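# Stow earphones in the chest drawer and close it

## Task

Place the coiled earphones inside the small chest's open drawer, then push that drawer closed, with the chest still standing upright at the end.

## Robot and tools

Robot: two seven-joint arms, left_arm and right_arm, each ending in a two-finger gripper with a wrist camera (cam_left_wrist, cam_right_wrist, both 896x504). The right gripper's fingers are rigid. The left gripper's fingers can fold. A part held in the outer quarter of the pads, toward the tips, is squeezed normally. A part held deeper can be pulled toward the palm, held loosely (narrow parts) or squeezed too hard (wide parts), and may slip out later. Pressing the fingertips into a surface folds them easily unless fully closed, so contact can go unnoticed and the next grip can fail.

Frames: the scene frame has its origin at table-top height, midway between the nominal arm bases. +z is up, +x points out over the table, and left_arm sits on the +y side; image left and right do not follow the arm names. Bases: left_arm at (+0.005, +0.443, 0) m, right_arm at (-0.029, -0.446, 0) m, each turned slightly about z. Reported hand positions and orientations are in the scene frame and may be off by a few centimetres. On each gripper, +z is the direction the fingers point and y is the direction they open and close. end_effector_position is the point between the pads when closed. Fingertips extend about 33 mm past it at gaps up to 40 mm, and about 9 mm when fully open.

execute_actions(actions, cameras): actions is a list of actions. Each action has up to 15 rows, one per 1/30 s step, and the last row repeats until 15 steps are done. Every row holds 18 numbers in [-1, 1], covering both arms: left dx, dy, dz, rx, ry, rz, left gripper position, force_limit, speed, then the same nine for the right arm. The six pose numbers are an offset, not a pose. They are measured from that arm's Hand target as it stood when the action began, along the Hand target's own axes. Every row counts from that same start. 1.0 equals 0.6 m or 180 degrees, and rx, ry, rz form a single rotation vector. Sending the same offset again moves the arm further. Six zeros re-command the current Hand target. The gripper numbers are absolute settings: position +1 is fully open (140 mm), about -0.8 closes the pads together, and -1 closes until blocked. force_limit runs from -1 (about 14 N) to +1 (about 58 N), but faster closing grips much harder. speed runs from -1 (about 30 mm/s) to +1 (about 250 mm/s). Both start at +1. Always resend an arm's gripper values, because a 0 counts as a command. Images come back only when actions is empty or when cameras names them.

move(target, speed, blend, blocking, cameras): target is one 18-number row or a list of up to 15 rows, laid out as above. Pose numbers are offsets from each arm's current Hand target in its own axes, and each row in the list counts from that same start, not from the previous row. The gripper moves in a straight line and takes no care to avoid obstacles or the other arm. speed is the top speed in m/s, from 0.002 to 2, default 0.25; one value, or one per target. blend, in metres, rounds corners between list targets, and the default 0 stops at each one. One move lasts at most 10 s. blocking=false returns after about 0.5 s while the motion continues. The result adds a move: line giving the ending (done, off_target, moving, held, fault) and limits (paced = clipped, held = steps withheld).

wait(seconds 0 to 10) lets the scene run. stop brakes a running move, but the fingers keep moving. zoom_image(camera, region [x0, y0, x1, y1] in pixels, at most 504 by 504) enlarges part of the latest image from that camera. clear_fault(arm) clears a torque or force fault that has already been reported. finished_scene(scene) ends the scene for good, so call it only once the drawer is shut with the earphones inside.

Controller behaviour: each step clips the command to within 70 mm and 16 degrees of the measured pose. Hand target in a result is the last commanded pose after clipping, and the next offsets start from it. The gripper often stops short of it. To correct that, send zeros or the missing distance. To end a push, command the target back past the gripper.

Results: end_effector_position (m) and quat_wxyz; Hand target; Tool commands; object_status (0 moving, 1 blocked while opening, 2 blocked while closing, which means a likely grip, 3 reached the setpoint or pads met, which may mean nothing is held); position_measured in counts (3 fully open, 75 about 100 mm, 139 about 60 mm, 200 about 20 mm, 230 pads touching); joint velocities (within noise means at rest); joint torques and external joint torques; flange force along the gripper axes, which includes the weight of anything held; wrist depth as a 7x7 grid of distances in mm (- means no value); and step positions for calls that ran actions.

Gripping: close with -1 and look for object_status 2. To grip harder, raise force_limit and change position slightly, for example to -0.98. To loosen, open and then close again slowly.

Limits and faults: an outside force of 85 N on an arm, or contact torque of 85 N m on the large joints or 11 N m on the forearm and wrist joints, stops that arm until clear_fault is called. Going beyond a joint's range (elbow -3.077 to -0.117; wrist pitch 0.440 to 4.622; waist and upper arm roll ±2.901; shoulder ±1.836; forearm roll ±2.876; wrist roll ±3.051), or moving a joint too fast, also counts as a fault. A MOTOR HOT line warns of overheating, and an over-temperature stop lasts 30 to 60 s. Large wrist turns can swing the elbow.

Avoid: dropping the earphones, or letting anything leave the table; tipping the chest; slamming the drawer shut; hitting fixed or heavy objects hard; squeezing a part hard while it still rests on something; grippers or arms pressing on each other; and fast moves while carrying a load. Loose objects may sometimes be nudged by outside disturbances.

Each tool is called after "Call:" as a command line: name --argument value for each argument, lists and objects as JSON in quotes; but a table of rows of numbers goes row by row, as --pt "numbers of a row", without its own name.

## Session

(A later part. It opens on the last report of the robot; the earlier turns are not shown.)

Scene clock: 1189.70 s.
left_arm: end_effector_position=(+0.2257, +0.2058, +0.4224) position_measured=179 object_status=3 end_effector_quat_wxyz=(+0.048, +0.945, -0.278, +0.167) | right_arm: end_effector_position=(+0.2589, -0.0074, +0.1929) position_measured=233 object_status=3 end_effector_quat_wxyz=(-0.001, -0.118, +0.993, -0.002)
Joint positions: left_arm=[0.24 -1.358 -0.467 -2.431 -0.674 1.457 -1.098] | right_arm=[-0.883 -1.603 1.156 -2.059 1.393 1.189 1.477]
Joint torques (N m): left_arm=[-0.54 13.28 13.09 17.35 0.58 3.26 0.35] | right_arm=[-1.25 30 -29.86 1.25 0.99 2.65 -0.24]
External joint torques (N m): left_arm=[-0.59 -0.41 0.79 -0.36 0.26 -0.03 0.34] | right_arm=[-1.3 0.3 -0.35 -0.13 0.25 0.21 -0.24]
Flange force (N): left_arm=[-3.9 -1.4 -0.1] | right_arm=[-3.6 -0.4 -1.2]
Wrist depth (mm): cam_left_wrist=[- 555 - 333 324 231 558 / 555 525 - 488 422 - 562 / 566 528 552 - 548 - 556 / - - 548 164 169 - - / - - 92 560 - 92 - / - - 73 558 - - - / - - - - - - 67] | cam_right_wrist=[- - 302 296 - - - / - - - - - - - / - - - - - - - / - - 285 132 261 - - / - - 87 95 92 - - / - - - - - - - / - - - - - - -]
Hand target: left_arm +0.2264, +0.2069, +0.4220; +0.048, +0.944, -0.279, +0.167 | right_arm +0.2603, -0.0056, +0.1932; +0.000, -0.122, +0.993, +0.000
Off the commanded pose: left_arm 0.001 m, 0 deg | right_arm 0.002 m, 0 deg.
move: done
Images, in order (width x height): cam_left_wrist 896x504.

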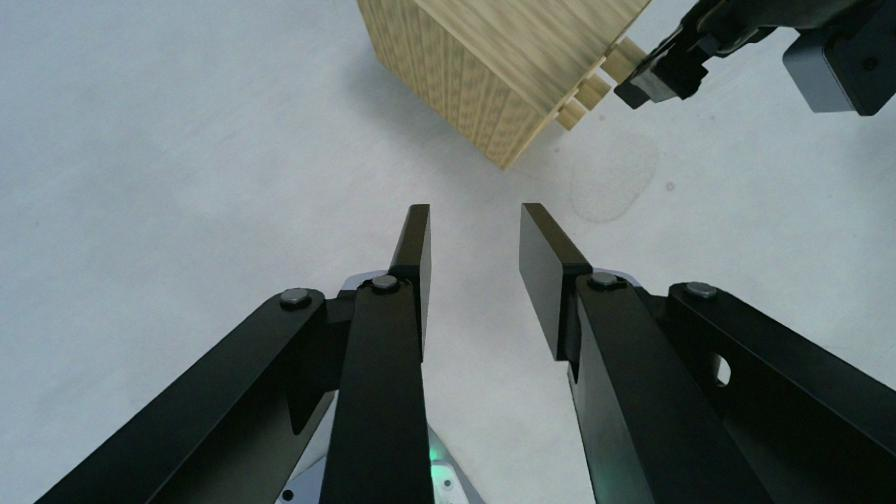

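Call:
move --target '[0,0,0,0,0,0,-0.4,-0.8,-1,-0.005,0.0001,0,0,0,0,-1,-1,0]' --speed 0.03 --cameras '["cam_left_wrist"]'

Call:
zoom_image --camera "cam_left_wrist" --region '[480, 0, 800, 200]'

Scene clock: 1207.63 s.
left_arm: end_effector_position=(+0.2257, +0.2058, +0.4224) position_measured=179 object_status=3 end_effector_quat_wxyz=(+0.048, +0.945, -0.278, +0.167) | right_arm: end_effector_position=(+0.2603, -0.0069, +0.1930) position_measured=233 object_status=3 end_effector_quat_wxyz=(-0.002, -0.118, +0.993, -0.002)
Joint positions: left_arm=[0.24 -1.358 -0.467 -2.431 -0.674 1.457 -1.098] | right_arm=[-0.889 -1.601 1.157 -2.052 1.393 1.187 1.476]
Joint torques (N m): left_arm=[-0.52 13.29 13.05 17.37 0.55 3.27 0.33] | right_arm=[-1.85 29.82 -29.66 1.48 1.47 3.57 -0.22]
External joint torques (N m): left_arm=[-0.55 -0.37 0.74 -0.42 0.24 -0.03 0.32] | right_arm=[-1.95 0.09 -0.2 0.06 0.74 1.15 -0.22]
Flange force (N): left_arm=[-3.8 -1.4 0.1] | right_arm=[-6.4 0.5 0.2]
Wrist depth (mm): cam_left_wrist=[- 547 - 331 325 227 200 / - - - 427 341 - - / 540 - - - - - - / 548 562 - 164 136 - 541 / - 562 91 546 - 92 - / - - 73 553 - - 70 / - - - 553 - - 67] | cam_right_wrist=[- - - - - - - / - - 309 - - - - / - - 326 - - - - / - - 281 132 257 353 - / 377 - 87 95 91 - - / 389 - - - - - - / - - - - - - -]
Hand target: left_arm +0.2264, +0.2069, +0.4220; +0.048, +0.944, -0.279, +0.167 | right_arm +0.2632, -0.0048, +0.1932; +0.000, -0.122, +0.993, +0.000
Off the commanded pose: left_arm 0.001 m, 0 deg | right_arm 0.004 m, 1 deg.
move: off_target (right_arm)
Images, in order (width x height): cam_left_wrist 896x504.

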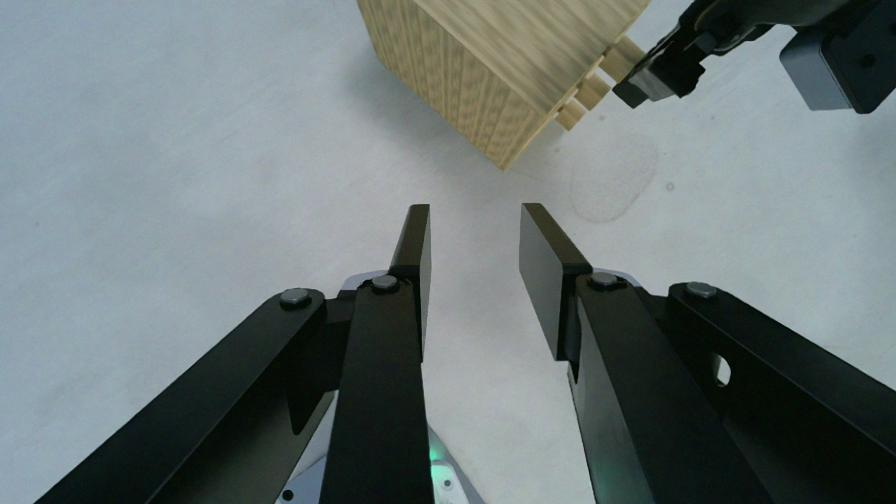

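Scaled by 1.575 from the camera's 896x504 image, which has a finer 1280x720 frame.

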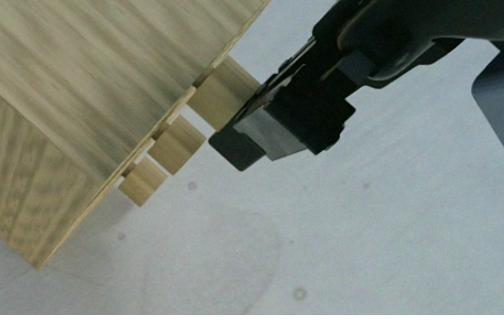

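Call:
move --target '[0,0,0,0,0,0,-0.4,-0.8,-1,-0.0033,0.0001,0,0,0,0,-1,-1,0]' --speed 0.03

Scene clock: 1217.67 s.
left_arm: end_effector_position=(+0.2257, +0.2058, +0.4224) position_measured=179 object_status=3 end_effector_quat_wxyz=(+0.048, +0.945, -0.278, +0.167) | right_arm: end_effector_position=(+0.2609, -0.0060, +0.1930) position_measured=233 object_status=3 end_effector_quat_wxyz=(-0.003, -0.119, +0.993, -0.002)
Joint positions: left_arm=[0.24 -1.358 -0.467 -2.431 -0.674 1.457 -1.098] | right_arm=[-0.894 -1.601 1.157 -2.047 1.395 1.184 1.476]
Joint torques (N m): left_arm=[-0.55 13.3 12.96 17.36 0.57 3.28 0.35] | right_arm=[-2.62 29.4 -29.26 1.6 1.52 3.89 -0.24]
External joint torques (N m): left_arm=[-0.55 -0.37 0.7 -0.42 0.27 -0.02 0.34] | right_arm=[-2.62 -0.55 0.31 0.28 0.79 1.45 -0.24]
Flange force (N): left_arm=[-3.8 -1.4 0.1] | right_arm=[-8.7 1.1 1.4]
Wrist depth (mm): cam_left_wrist=[532 520 - 328 323 230 556 / - - - 495 360 - - / - - - 597 538 - - / 555 537 - 556 136 - - / - - 91 - - 92 - / - - 73 - - - - / - - - - - - 67] | cam_right_wrist=[- - - - - - - / - - - - - 309 - / - 327 - - - - - / - - 280 132 258 - - / - - 87 92 91 - - / - - - - - - - / - - - - - - -]
Hand target: left_arm +0.2264, +0.2069, +0.4220; +0.048, +0.944, -0.279, +0.167 | right_arm +0.2651, -0.0043, +0.1932; +0.000, -0.122, +0.993, +0.000
Off the commanded pose: left_arm 0.001 m, 0 deg | right_arm 0.005 m, 1 deg.
move: off_target (right_arm)

Call:
move --pt "0 0 0 0 0 0 -0.4 -0.8 -1 0.05 0 0 0 0 0 -1 -1 0" --pt "0 0 0 0 0 0 -0.4 -0.8 -1 0.22 -0.1 -0.12 0 0 0 -1 -1 0" --speed '[0.06,0.15]' --blend '[0.01,0]' --cameras '["all"]'

Call:
zoom_image --camera "cam_left_wrist" --region '[480, 0, 720, 200]'

Scene clock: 1229.20 s.
left_arm: end_effector_position=(+0.2257, +0.2058, +0.4224) position_measured=179 object_status=3 end_effector_quat_wxyz=(+0.048, +0.945, -0.278, +0.167) | right_arm: end_effector_position=(+0.1527, -0.0928, +0.2652) position_measured=233 object_status=3 end_effector_quat_wxyz=(+0.003, -0.119, +0.993, +0.001)
Joint positions: left_arm=[0.24 -1.358 -0.467 -2.431 -0.674 1.457 -1.098] | right_arm=[-0.608 -1.629 0.912 -2.317 1.132 1.066 1.424]
Joint velocities: left_arm=[within noise] | right_arm=[0.001 0.001 0 0.001 -0.004 0 -0.008]
Joint torques (N m): left_arm=[-0.56 13.28 13.01 17.34 0.56 3.28 0.37] | right_arm=[0.66 25.14 -24.65 4.65 0.35 2.15 -0.19]
External joint torques (N m): left_arm=[-0.58 -0.42 0.77 -0.44 0.25 -0.02 0.36] | right_arm=[0.7 1.03 -0.7 -1.16 -0.37 -0.31 -0.19]
Flange force (N): left_arm=[-4.1 -1.5 0.1] | right_arm=[3.2 -3.6 -0.8]
Wrist depth (mm): cam_left_wrist=[- 555 553 330 325 - 556 / - - 568 441 365 - 550 / - 550 560 547 550 539 - / 568 556 538 - 136 - - / 572 - 91 - - 93 547 / - - 73 - - - 70 / - - - - - - 67] | cam_right_wrist=[- - - - 364 - - / - - - - - - 378 / - - - - 372 - 394 / - 429 - 120 - - - / - - 87 95 91 - - / - - - - - - - / - - - - - - -]
Hand target: left_arm +0.2264, +0.2069, +0.4220; +0.048, +0.944, -0.279, +0.167 | right_arm +0.1514, -0.0944, +0.2651; +0.000, -0.122, +0.993, +0.000
Off the commanded pose: left_arm 0.001 m, 0 deg | right_arm 0.002 m, 0 deg.
move: done

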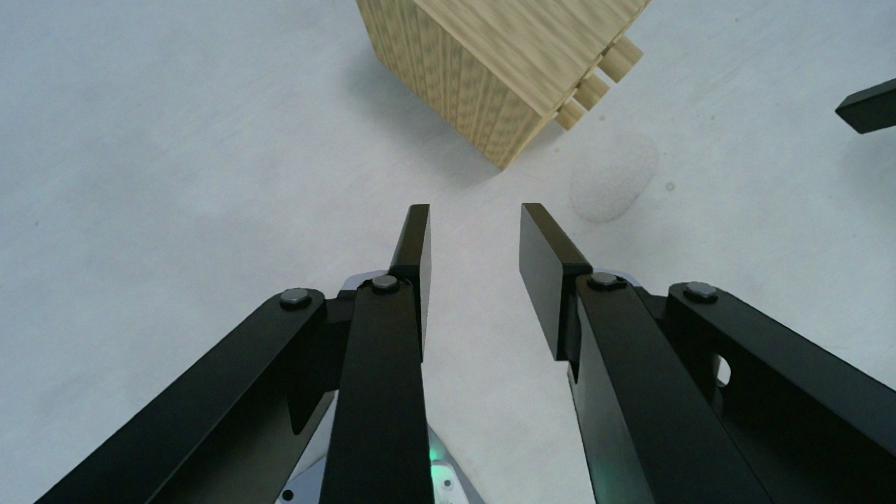

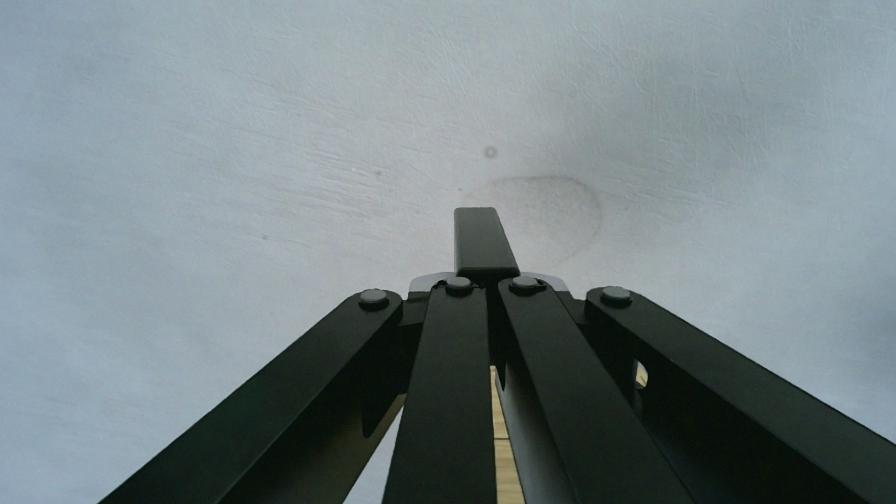

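Scaled by 2.100 from the camera's 896x504 image, which has a finer 1280x720 frame.

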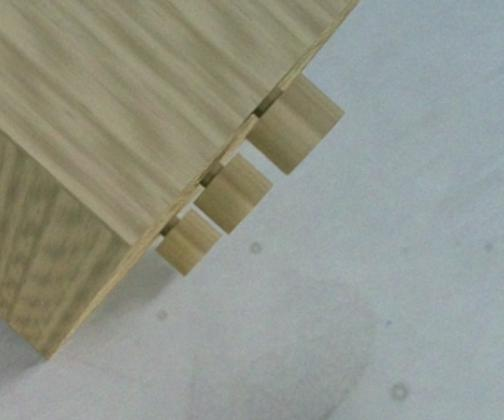

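Call:
finished_scene --scene 1

The scene is finished: the task was done.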